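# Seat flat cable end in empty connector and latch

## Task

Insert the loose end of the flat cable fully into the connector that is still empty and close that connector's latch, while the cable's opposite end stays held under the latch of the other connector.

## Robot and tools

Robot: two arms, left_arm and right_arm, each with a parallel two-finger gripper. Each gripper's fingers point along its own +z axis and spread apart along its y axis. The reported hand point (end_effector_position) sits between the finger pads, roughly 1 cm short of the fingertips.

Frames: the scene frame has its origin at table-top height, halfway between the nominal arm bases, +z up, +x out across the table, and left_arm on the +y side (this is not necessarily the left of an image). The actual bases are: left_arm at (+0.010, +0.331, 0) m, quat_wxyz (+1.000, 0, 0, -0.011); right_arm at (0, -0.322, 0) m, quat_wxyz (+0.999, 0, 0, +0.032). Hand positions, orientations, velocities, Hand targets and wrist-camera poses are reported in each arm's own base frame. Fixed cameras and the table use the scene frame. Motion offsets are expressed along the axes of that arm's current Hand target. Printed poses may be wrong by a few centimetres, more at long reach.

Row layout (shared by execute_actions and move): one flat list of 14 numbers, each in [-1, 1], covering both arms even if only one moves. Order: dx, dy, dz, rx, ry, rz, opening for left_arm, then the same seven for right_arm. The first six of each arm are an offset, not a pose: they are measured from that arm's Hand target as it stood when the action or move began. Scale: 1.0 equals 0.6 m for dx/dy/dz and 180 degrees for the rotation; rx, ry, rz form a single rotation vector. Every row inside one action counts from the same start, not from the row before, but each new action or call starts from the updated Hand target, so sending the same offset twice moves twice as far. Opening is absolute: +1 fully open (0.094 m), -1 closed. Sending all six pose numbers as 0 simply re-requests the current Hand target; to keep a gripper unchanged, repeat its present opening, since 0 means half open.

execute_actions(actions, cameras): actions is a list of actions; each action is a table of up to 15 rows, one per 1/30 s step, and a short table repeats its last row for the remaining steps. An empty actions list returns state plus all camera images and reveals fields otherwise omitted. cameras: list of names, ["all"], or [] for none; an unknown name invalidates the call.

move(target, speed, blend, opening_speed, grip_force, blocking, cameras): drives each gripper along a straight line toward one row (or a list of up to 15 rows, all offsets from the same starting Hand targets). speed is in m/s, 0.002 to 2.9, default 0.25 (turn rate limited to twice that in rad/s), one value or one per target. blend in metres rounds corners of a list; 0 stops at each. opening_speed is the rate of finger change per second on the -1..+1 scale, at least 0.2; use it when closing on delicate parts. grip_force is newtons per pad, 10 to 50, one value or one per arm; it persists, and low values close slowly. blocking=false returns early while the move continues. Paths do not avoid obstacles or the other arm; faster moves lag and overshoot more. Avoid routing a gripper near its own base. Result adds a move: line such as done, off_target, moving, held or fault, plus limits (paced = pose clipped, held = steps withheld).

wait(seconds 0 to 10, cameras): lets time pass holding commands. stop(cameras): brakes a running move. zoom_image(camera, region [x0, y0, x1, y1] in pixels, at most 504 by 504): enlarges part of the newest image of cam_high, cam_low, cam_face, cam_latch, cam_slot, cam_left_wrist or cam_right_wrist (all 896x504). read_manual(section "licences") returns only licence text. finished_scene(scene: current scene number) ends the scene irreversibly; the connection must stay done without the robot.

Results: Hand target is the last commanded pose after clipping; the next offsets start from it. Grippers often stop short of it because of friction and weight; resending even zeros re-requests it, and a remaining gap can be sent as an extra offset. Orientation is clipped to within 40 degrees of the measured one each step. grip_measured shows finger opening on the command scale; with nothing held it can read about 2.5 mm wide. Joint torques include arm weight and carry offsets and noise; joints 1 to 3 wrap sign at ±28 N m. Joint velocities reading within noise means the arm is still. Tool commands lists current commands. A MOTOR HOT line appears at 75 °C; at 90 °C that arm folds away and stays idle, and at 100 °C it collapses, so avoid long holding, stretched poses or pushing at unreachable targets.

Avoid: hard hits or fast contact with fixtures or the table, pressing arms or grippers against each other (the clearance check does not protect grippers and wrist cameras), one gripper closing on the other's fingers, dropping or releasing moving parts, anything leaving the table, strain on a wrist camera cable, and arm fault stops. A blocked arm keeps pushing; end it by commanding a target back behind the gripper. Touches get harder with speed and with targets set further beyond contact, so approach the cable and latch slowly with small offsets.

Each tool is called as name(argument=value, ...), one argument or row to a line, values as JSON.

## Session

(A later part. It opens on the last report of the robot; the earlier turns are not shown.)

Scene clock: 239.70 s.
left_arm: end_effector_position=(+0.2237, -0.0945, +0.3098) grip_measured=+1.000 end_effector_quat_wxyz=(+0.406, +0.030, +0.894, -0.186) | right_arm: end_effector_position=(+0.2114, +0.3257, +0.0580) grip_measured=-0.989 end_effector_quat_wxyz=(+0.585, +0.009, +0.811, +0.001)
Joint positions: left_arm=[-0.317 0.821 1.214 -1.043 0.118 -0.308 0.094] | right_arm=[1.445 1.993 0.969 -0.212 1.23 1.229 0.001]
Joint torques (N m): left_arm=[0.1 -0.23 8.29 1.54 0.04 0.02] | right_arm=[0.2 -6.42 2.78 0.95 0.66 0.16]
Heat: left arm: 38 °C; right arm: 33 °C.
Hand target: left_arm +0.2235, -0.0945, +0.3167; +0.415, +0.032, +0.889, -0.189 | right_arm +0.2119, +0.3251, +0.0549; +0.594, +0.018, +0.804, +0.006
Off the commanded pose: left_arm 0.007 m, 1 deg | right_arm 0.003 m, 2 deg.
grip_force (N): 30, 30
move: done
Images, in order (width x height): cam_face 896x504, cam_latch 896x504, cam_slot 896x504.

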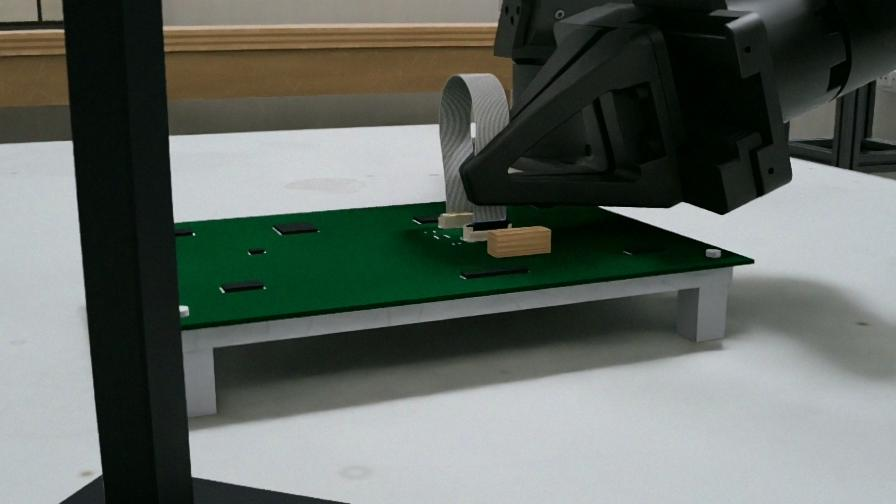

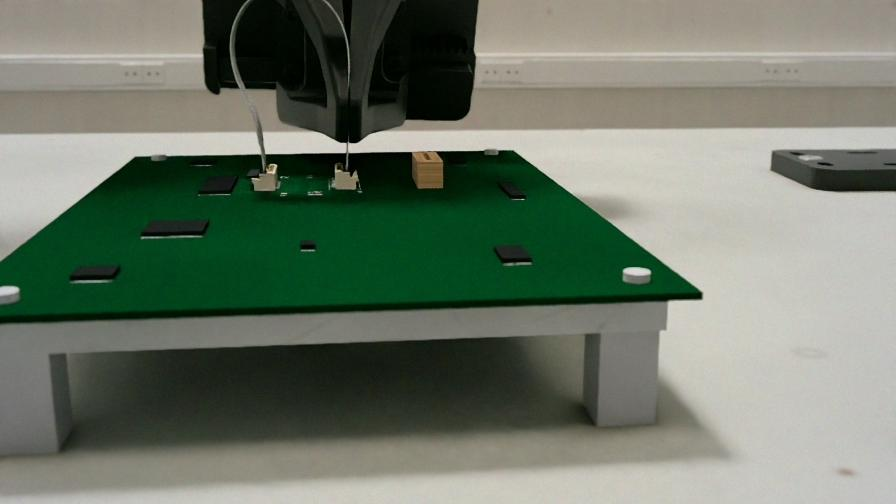

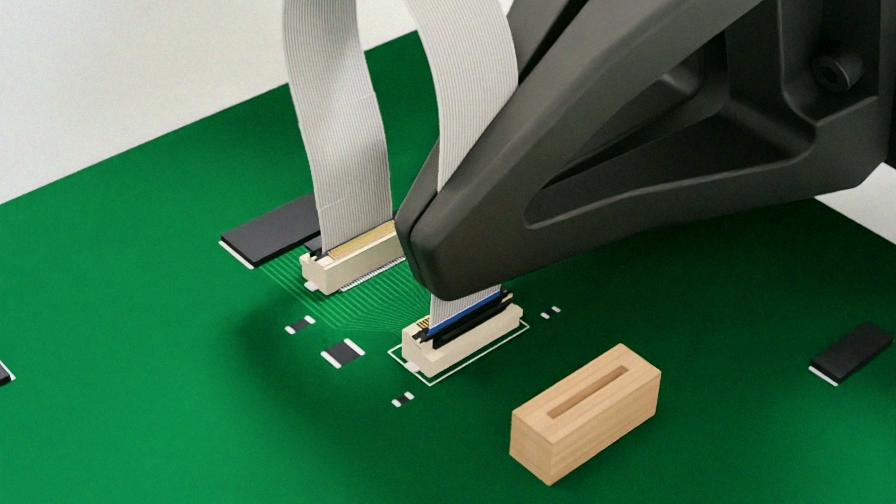

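move(
  target=[0,0,0,0,0,0,1, 0.01,-0.0003,0.0013,0,0.0167,0,-1],
  speed=0.03,
  cameras=["cam_latch","cam_face","cam_slot"],
)

zoom_image(
  camera="cam_latch",
  region=[335, 155, 365, 185],
)

zoom_image(
  camera="cam_slot",
  region=[395, 250, 525, 350],
)

zoom_image(
  camera="cam_face",
  region=[450, 170, 530, 250],
)

Scene clock: 244.53 s.
left_arm: end_effector_position=(+0.2237, -0.0945, +0.3098) grip_measured=+1.000 end_effector_quat_wxyz=(+0.406, +0.030, +0.894, -0.186) | right_arm: end_effector_position=(+0.2112, +0.3256, +0.0574) grip_measured=-0.989 end_effector_quat_wxyz=(+0.584, +0.016, +0.812, +0.006)
Joint positions: left_arm=[-0.317 0.821 1.214 -1.043 0.118 -0.308 0.094] | right_arm=[1.445 1.993 0.969 -0.215 1.227 1.25 0.001]
Joint torques (N m): left_arm=[0.03 -0.47 8.25 1.58 0.02 0] | right_arm=[-0.32 -6.87 3.54 0.57 0.25 0.19]
Heat: left arm: 38 °C; right arm: 33 °C.
Hand target: left_arm +0.2235, -0.0945, +0.3167; +0.415, +0.032, +0.889, -0.189 | right_arm +0.2109, +0.3252, +0.0490; +0.573, +0.018, +0.820, +0.007
Off the commanded pose: left_arm 0.007 m, 1 deg | right_arm 0.008 m, 2 deg.
grip_force (N): 30, 30
move: done
Images, in order (width x height): cam_face 896x504, cam_latch 896x504, cam_slot 896x504.

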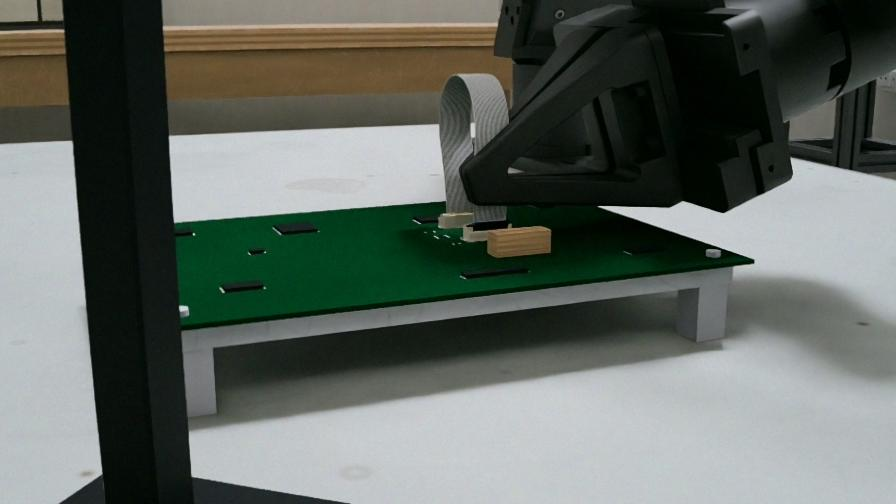

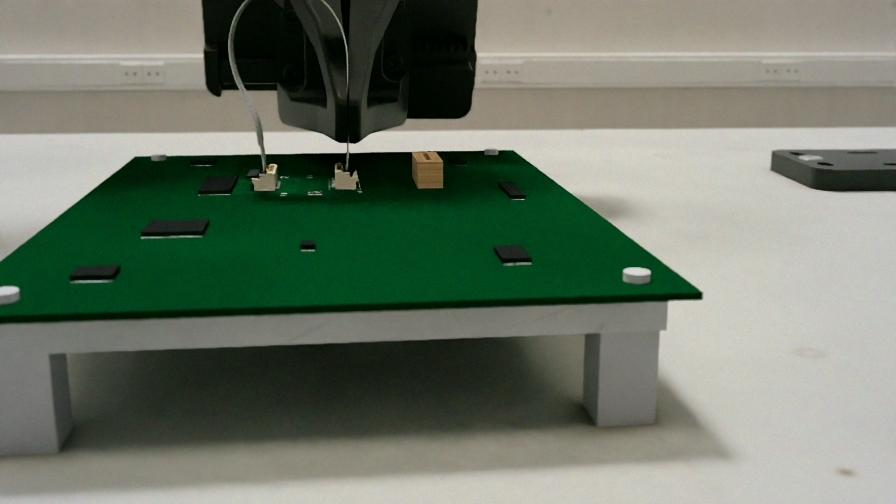

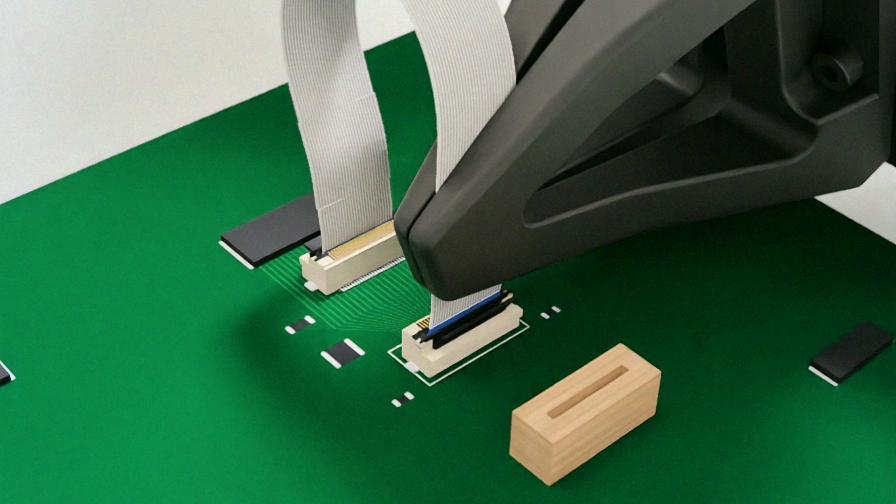

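Scaled by 16.800 from the camera's 896x504 image, which has a finer 1280x720 frame.

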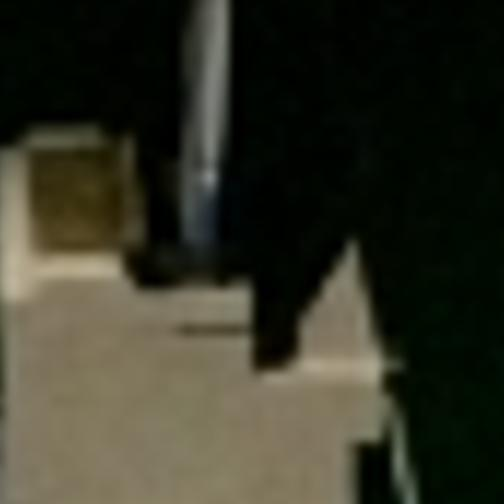

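Scaled by 3.877 from the camera's 896x504 image, which has a finer 1280x720 frame.

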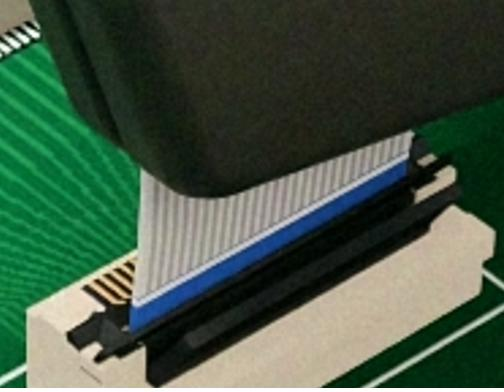

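Scaled by 6.300 from the camera's 896x504 image, which has a finer 1280x720 frame.

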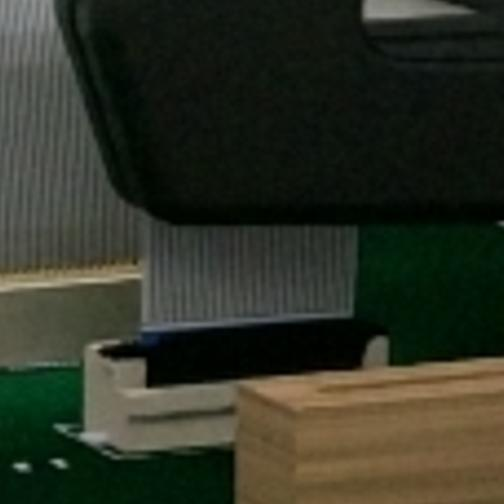

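move(
  target=[
    [0,0,0,0,0,0,1, -0.015,0.0005,-0.005,0,-0.0167,0,-1],
    [0,0,0,0,0,0,1, -0.015,0.0005,-0.005,0,-0.0167,0,-0.83],
  ],
  speed=0.03,
  cameras=["cam_latch","cam_face","cam_slot"],
)

zoom_image(
  camera="cam_latch",
  region=[320, 115, 380, 190],
)

zoom_image(
  camera="cam_slot",
  region=[395, 250, 525, 350],
)

zoom_image(
  camera="cam_face",
  region=[450, 170, 530, 250],
)

Scene clock: 253.27 s.
left_arm: end_effector_position=(+0.2237, -0.0945, +0.3098) grip_measured=+1.000 end_effector_quat_wxyz=(+0.406, +0.030, +0.894, -0.186) | right_arm: end_effector_position=(+0.2113, +0.3254, +0.0576) grip_measured=-0.832 end_effector_quat_wxyz=(+0.584, +0.013, +0.812, +0.004)
Joint positions: left_arm=[-0.317 0.821 1.214 -1.043 0.118 -0.308 0.094] | right_arm=[1.445 1.993 0.969 -0.215 1.228 1.244 0.008]
Joint torques (N m): left_arm=[0.09 -0.16 8.16 1.58 0 0.03] | right_arm=[0.39 -7.1 3.1 0.8 0.69 0.06]
Heat: left arm: 38 °C; right arm: 33 °C.
Hand target: left_arm +0.2235, -0.0945, +0.3167; +0.415, +0.032, +0.889, -0.189 | right_arm +0.2111, +0.3251, +0.0585; +0.594, +0.018, +0.804, +0.006
Off the commanded pose: left_arm 0.007 m, 1 deg | right_arm 0.001 m, 2 deg.
grip_force (N): 30, 30
move: done
Images, in order (width x height): cam_face 896x504, cam_latch 896x504, cam_slot 896x504.

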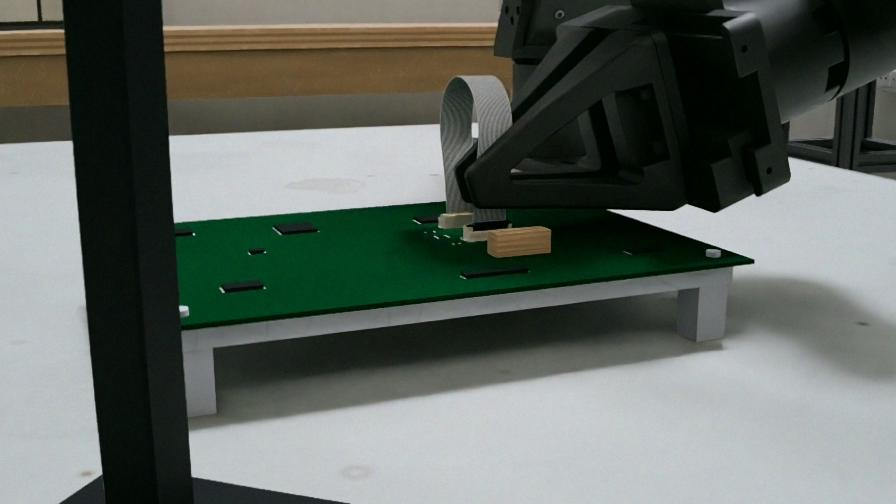

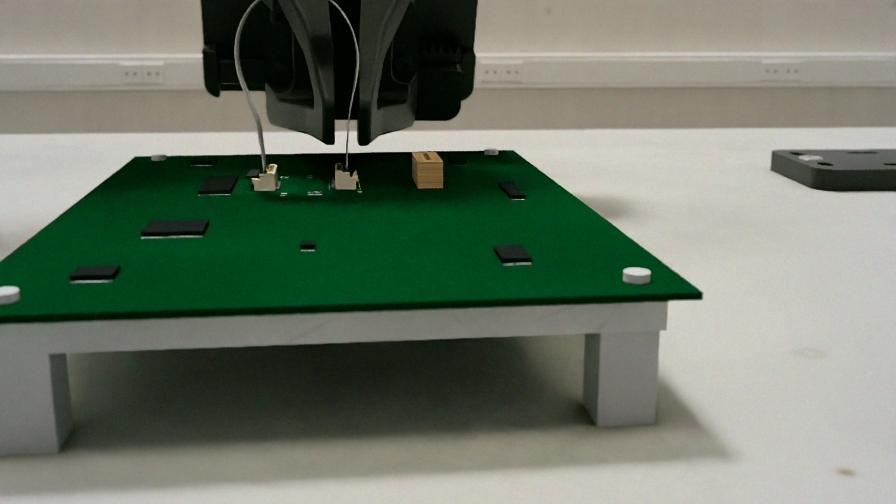

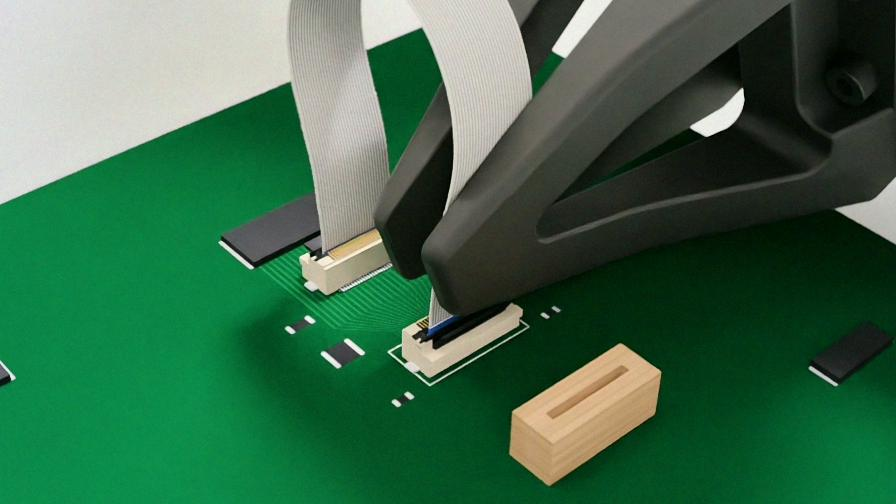

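Scaled by 6.720 from the camera's 896x504 image, which has a finer 1280x720 frame.

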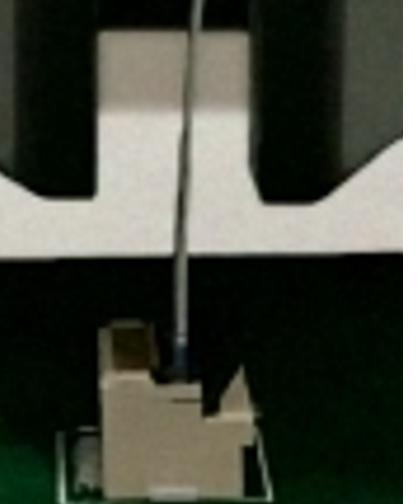

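Scaled by 3.877 from the camera's 896x504 image, which has a finer 1280x720 frame.

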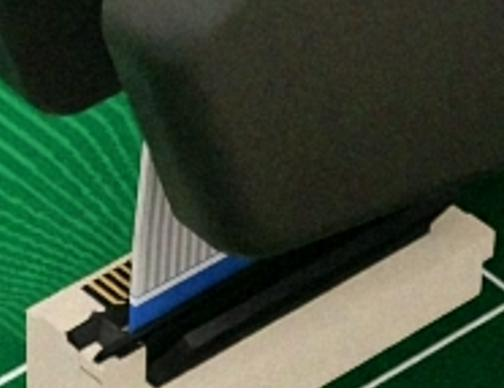

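Scaled by 6.300 from the camera's 896x504 image, which has a finer 1280x720 frame.

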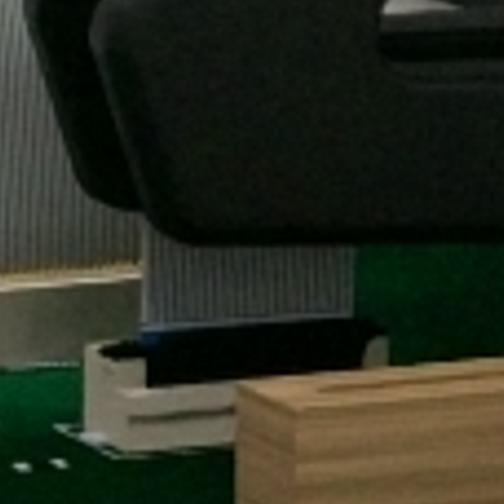

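move(
  target=[0,0,0,0,0,0,1, 0.008,-0.0003,0.0025,0,0,0,-0.83],
  speed=0.03,
  cameras=["cam_latch","cam_face","cam_slot"],
)

zoom_image(
  camera="cam_latch",
  region=[320, 115, 380, 190],
)

zoom_image(
  camera="cam_face",
  region=[450, 170, 530, 250],
)

Scene clock: 255.80 s.
left_arm: end_effector_position=(+0.2237, -0.0945, +0.3098) grip_measured=+1.000 end_effector_quat_wxyz=(+0.406, +0.030, +0.894, -0.186) | right_arm: end_effector_position=(+0.2113, +0.3261, +0.0546) grip_measured=-0.832 end_effector_quat_wxyz=(+0.584, +0.014, +0.812, +0.004)
Joint positions: left_arm=[-0.317 0.821 1.214 -1.043 0.118 -0.308 0.094] | right_arm=[1.445 2.004 0.969 -0.204 1.228 1.244 0.008]
Joint torques (N m): left_arm=[0.06 -0.32 8.31 1.57 -0.02 0.02] | right_arm=[0.39 -6.84 2.77 0.86 0.69 0.07]
Heat: left arm: 38 °C; right arm: 33 °C.
Hand target: left_arm +0.2235, -0.0945, +0.3167; +0.415, +0.032, +0.889, -0.189 | right_arm +0.2112, +0.3251, +0.0535; +0.594, +0.018, +0.804, +0.006
Off the commanded pose: left_arm 0.007 m, 1 deg | right_arm 0.002 m, 2 deg.
grip_force (N): 30, 30
move: done
Images, in order (width x height): cam_face 896x504, cam_latch 896x504, cam_slot 896x504.

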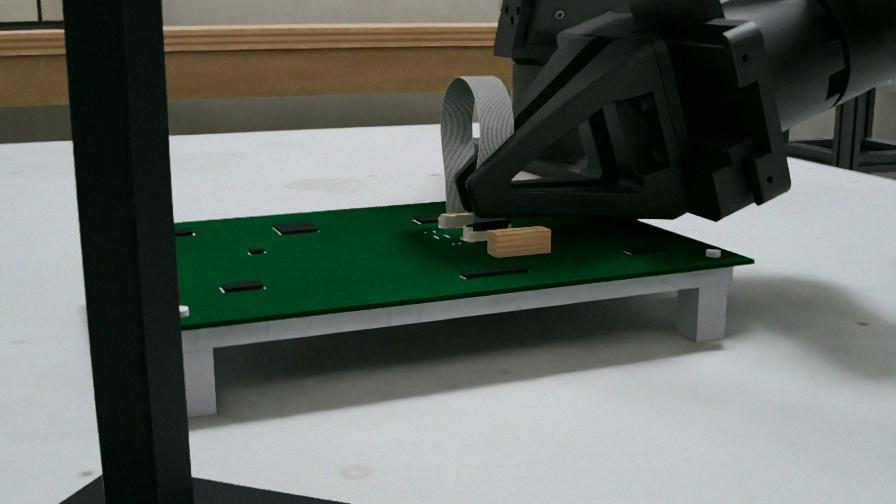

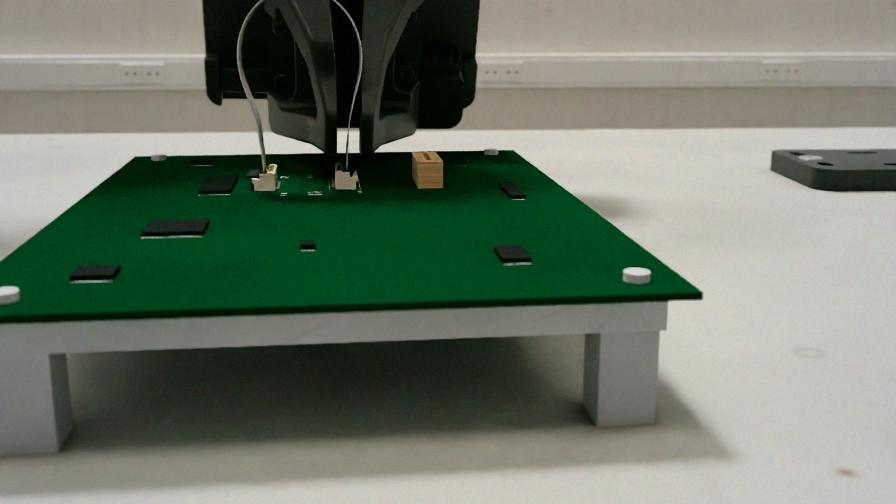

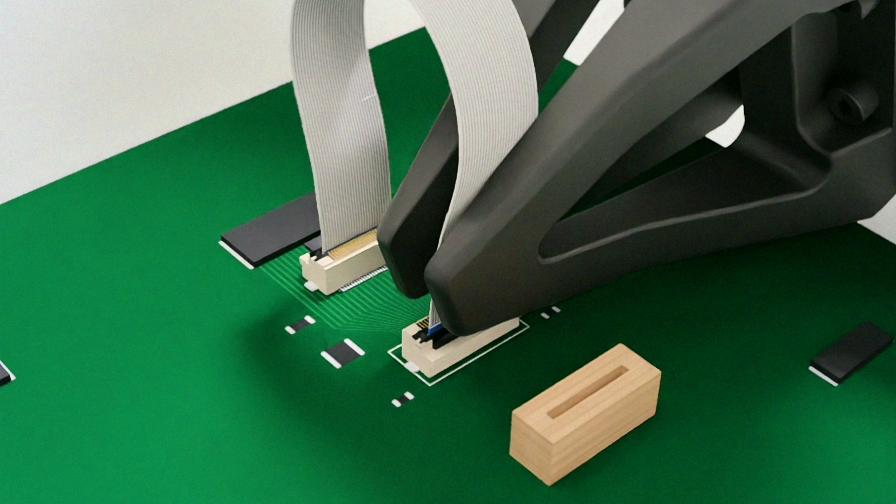

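Scaled by 6.720 from the camera's 896x504 image, which has a finer 1280x720 frame.

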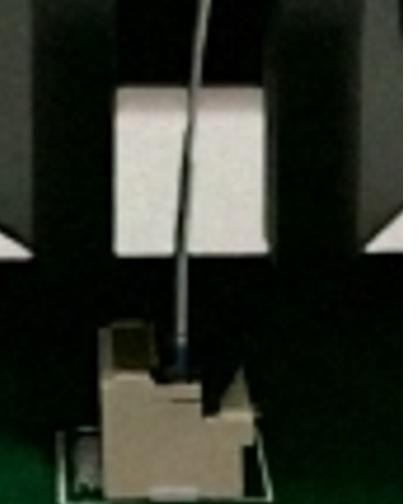

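Scaled by 6.300 from the camera's 896x504 image, which has a finer 1280x720 frame.

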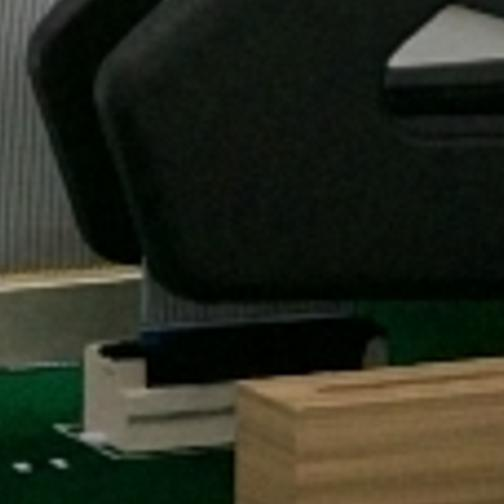

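move(
  target=[
    [0,0,0,0,0,0,1, 0,0,0,0,0,0,-1],
    [0,0,0,0,0,0,1, 0.0081,-0.001,0.0027,0,0.011,0,-1],
  ],
  speed=0.03,
  cameras=["cam_latch","cam_face","cam_slot"],
)

zoom_image(
  camera="cam_latch",
  region=[335, 150, 365, 180],
)

zoom_image(
  camera="cam_face",
  region=[450, 170, 530, 250],
)

zoom_image(
  camera="cam_slot",
  region=[395, 250, 525, 350],
)

Scene clock: 262.53 s.
left_arm: end_effector_position=(+0.2237, -0.0945, +0.3098) grip_measured=+1.000 end_effector_quat_wxyz=(+0.406, +0.030, +0.894, -0.186) | right_arm: end_effector_position=(+0.2108, +0.3260, +0.0527) grip_measured=-0.989 end_effector_quat_wxyz=(+0.581, +0.013, +0.814, +0.005)
Joint positions: left_arm=[-0.317 0.821 1.214 -1.043 0.118 -0.308 0.094] | right_arm=[1.445 2.004 0.966 -0.202 1.22 1.244 0.001]
Joint torques (N m): left_arm=[0.13 -0.27 8.16 1.55 0 0.01] | right_arm=[-0.17 -6.99 3.1 0.71 0.46 0.16]
Heat: left arm: 38 °C; right arm: 33 °C.
Hand target: left_arm +0.2235, -0.0945, +0.3167; +0.415, +0.032, +0.889, -0.189 | right_arm +0.2112, +0.3247, +0.0483; +0.580, +0.018, +0.814, +0.007
Off the commanded pose: left_arm 0.007 m, 1 deg | right_arm 0.005 m, 1 deg.
grip_force (N): 30, 30
move: done
Images, in order (width x height): cam_face 896x504, cam_latch 896x504, cam_slot 896x504.

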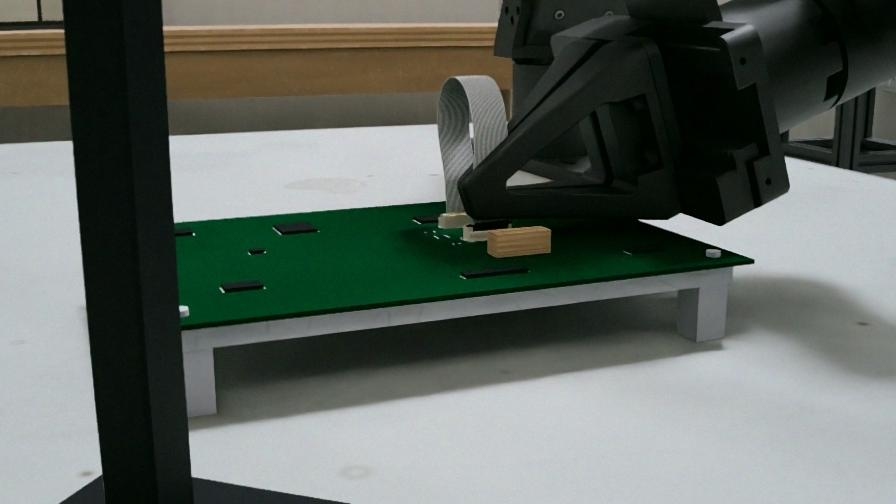

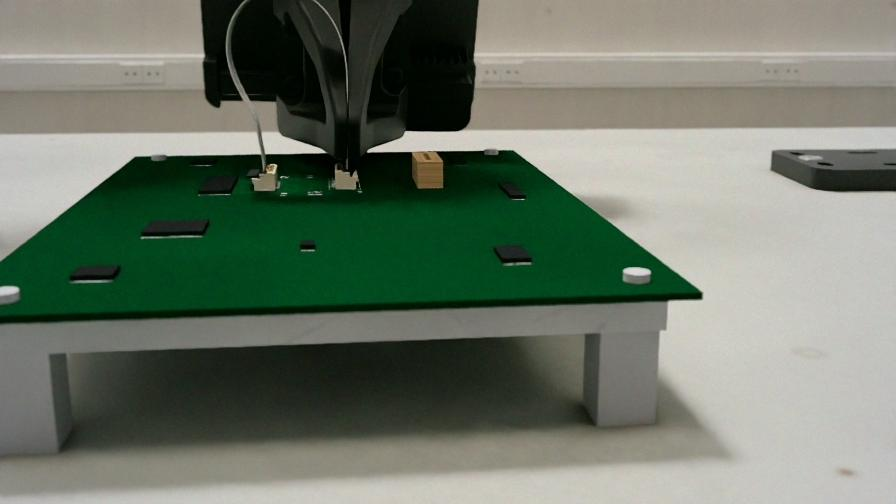

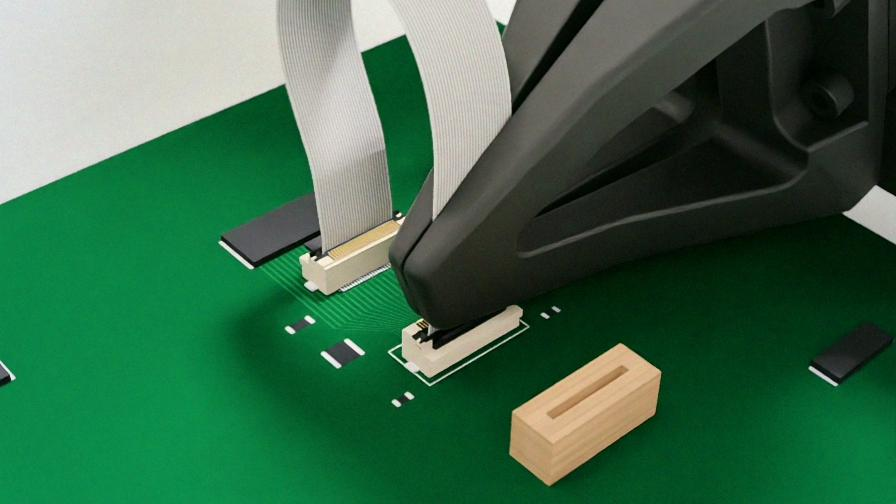

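Scaled by 16.800 from the camera's 896x504 image, which has a finer 1280x720 frame.

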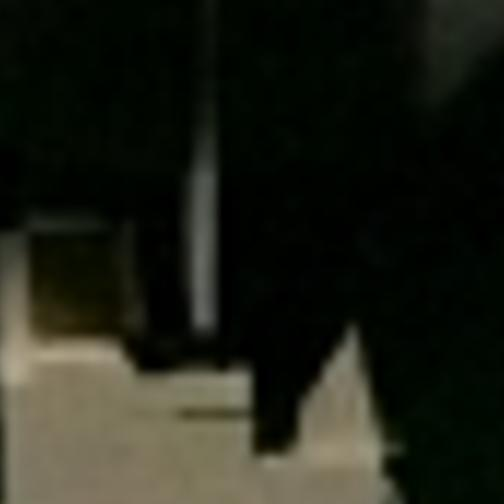

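Scaled by 6.300 from the camera's 896x504 image, which has a finer 1280x720 frame.

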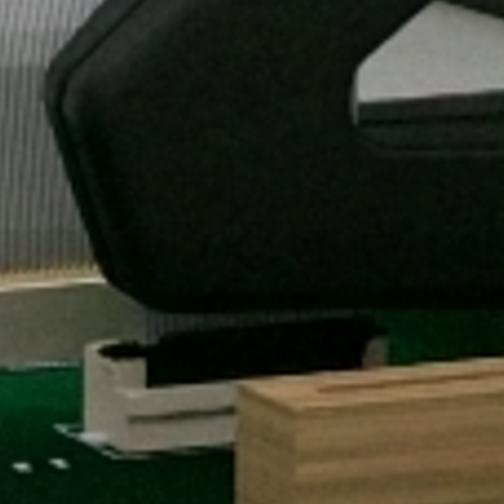

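Scaled by 3.877 from the camera's 896x504 image, which has a finer 1280x720 frame.

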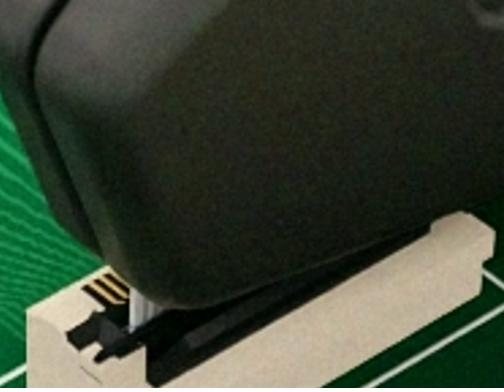

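move(
  target=[
    [0,0,0,0,0,0,1, -0.006,0.0008,-0.0018,0,-0.011,0,-1],
    [0,0,0,0,0,0,1, -0.006,0.0008,-0.0018,0,-0.011,0,-0.83],
  ],
  speed=0.03,
  cameras=["cam_latch","cam_face","cam_slot"],
)

zoom_image(
  camera="cam_latch",
  region=[325, 135, 375, 185],
)

zoom_image(
  camera="cam_face",
  region=[450, 170, 530, 250],
)

zoom_image(
  camera="cam_slot",
  region=[395, 250, 525, 350],
)

Scene clock: 266.07 s.
left_arm: end_effector_position=(+0.2237, -0.0945, +0.3098) grip_measured=+1.000 end_effector_quat_wxyz=(+0.406, +0.030, +0.894, -0.186) | right_arm: end_effector_position=(+0.2110, +0.3266, +0.0533) grip_measured=-0.832 end_effector_quat_wxyz=(+0.582, +0.014, +0.813, +0.007)
Joint positions: left_arm=[-0.317 0.821 1.214 -1.043 0.118 -0.308 0.094] | right_arm=[1.445 2.004 0.966 -0.196 1.222 1.243 0.008]
Joint torques (N m): left_arm=[0.09 -0.25 8.35 1.62 -0.02 0.02] | right_arm=[0.32 -6.57 2.81 0.87 0.74 0.07]
Heat: left arm: 38 °C; right arm: 33 °C.
Hand target: left_arm +0.2235, -0.0945, +0.3167; +0.415, +0.032, +0.889, -0.189 | right_arm +0.2114, +0.3250, +0.0520; +0.594, +0.018, +0.804, +0.006
Off the commanded pose: left_arm 0.007 m, 1 deg | right_arm 0.002 m, 2 deg.
grip_force (N): 30, 30
move: done
Images, in order (width x height): cam_face 896x504, cam_latch 896x504, cam_slot 896x504.

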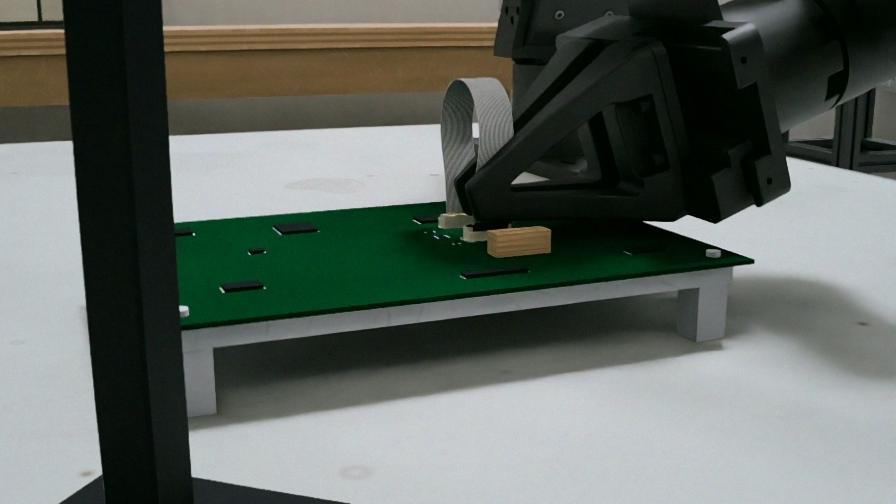

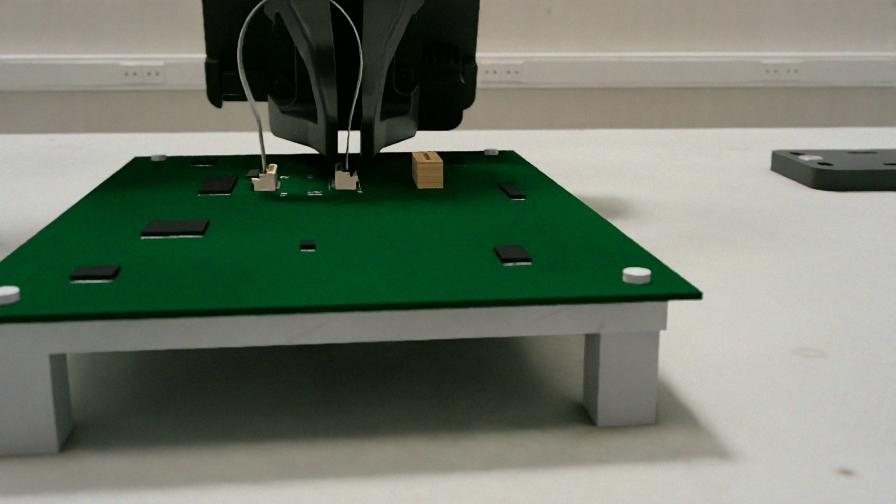

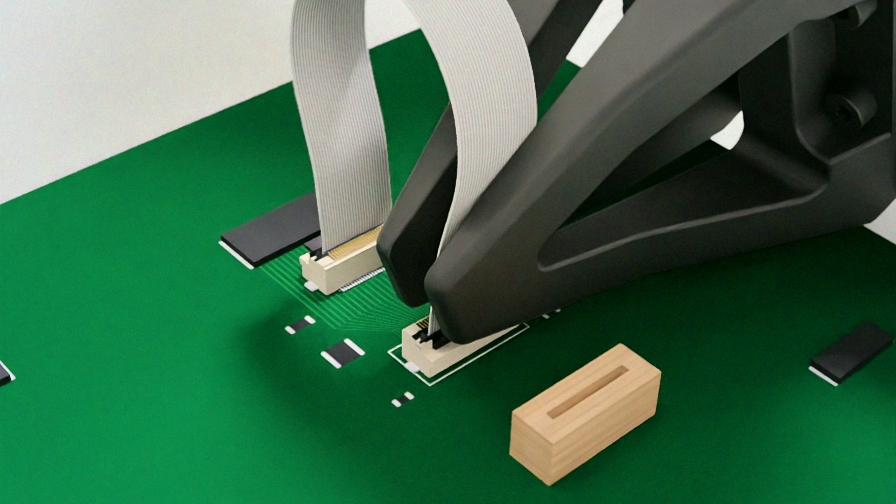

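Scaled by 10.080 from the camera's 896x504 image, which has a finer 1280x720 frame.

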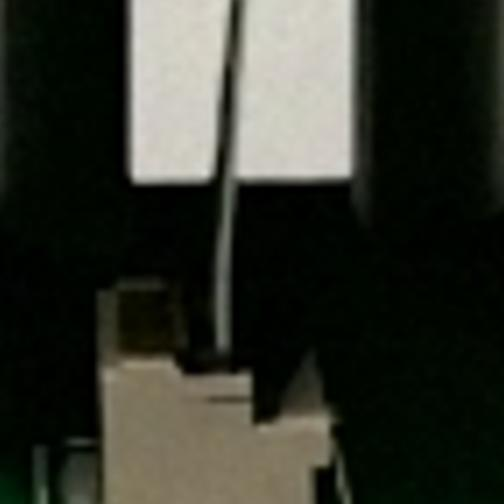

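Scaled by 6.300 from the camera's 896x504 image, which has a finer 1280x720 frame.

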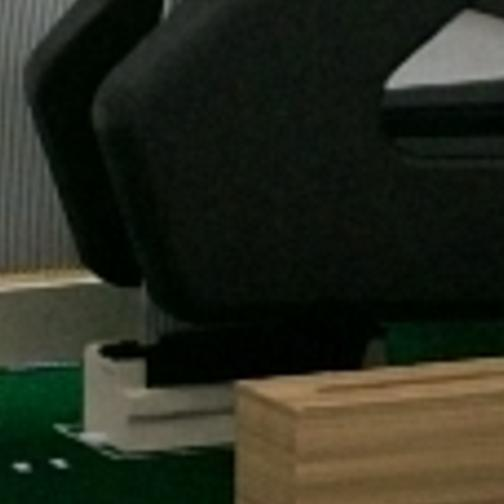

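Scaled by 3.877 from the camera's 896x504 image, which has a finer 1280x720 frame.

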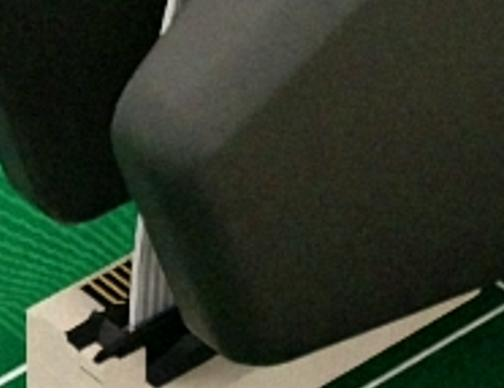

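move(
  target=[
    [0,0,0,0,0,0,1, -0.0328,0.0026,-0.0518,0,0,0,-0.8],
    [0,0,0,0,0,0,1, -0.032,0.0264,-0.0521,0,0,0,-1],
  ],
  speed=0.06,
  cameras=["cam_latch","cam_face","cam_slot"],
)

zoom_image(
  camera="cam_latch",
  region=[335, 155, 365, 185],
)

zoom_image(
  camera="cam_slot",
  region=[395, 250, 525, 380],
)

zoom_image(
  camera="cam_face",
  region=[450, 170, 530, 250],
)

Scene clock: 280.63 s.
left_arm: end_effector_position=(+0.2237, -0.0945, +0.3098) grip_measured=+1.000 end_effector_quat_wxyz=(+0.406, +0.030, +0.894, -0.186) | right_arm: end_effector_position=(+0.1875, +0.3368, +0.0745) grip_measured=-0.991 end_effector_quat_wxyz=(+0.578, +0.014, +0.816, +0.004)
Joint positions: left_arm=[-0.317 0.821 1.214 -1.043 0.118 -0.308 0.094] | right_arm=[1.517 2.004 1.104 -0.544 1.231 1.461 0]
Joint torques (N m): left_arm=[-0.01 -0.27 8.35 1.6 -0.02 0.02] | right_arm=[0.61 -6.97 5.15 0.28 0.83 0.16]
Heat: left arm: 39 °C; right arm: 32 °C.
Hand target: left_arm +0.2235, -0.0945, +0.3167; +0.415, +0.032, +0.889, -0.189 | right_arm +0.1875, +0.3405, +0.0801; +0.594, +0.018, +0.804, +0.006
Off the commanded pose: left_arm 0.007 m, 1 deg | right_arm 0.007 m, 2 deg.
grip_force (N): 30, 30
move: done
Images, in order (width x height): cam_face 896x504, cam_latch 896x504, cam_slot 896x504.

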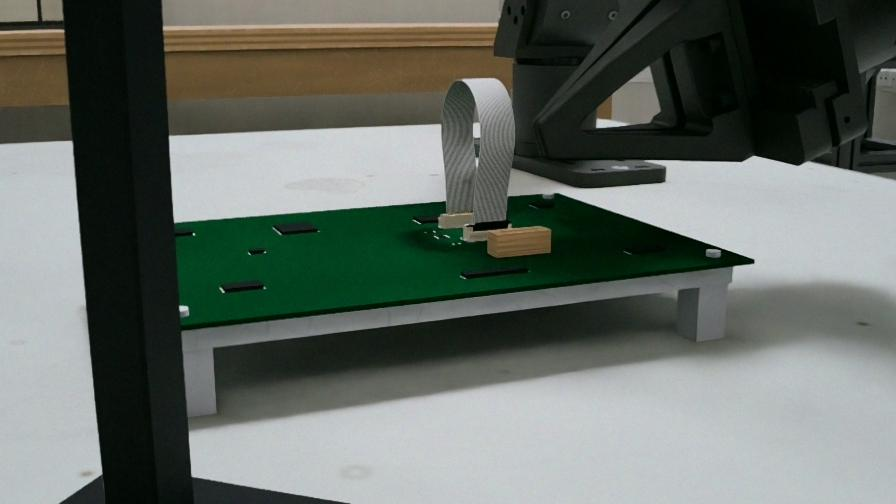

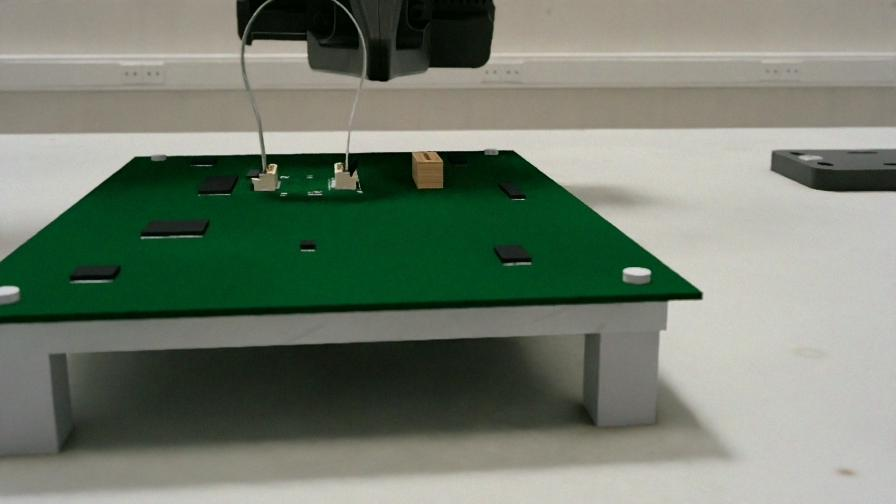

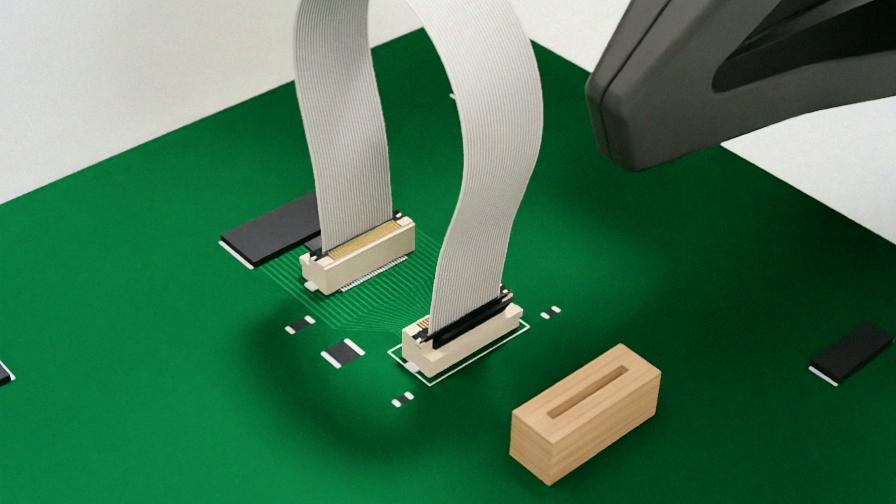

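Scaled by 16.800 from the camera's 896x504 image, which has a finer 1280x720 frame.

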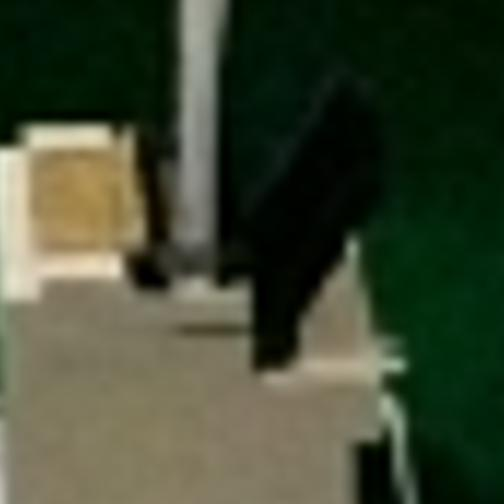

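Scaled by 3.877 from the camera's 896x504 image, which has a finer 1280x720 frame.

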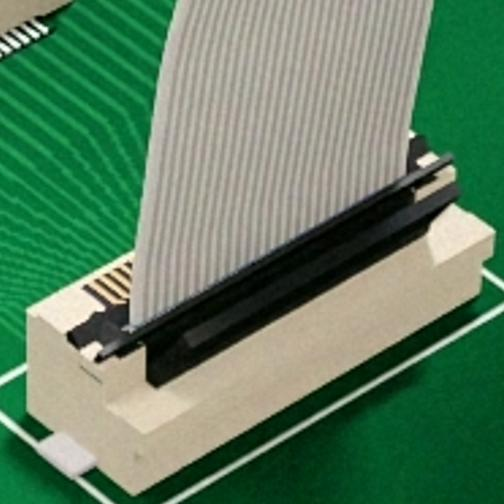

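Scaled by 6.300 from the camera's 896x504 image, which has a finer 1280x720 frame.

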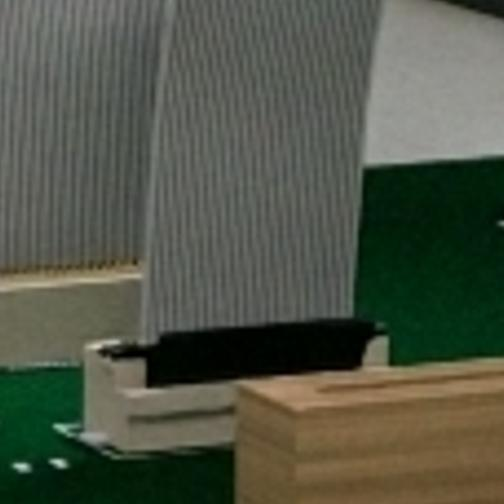

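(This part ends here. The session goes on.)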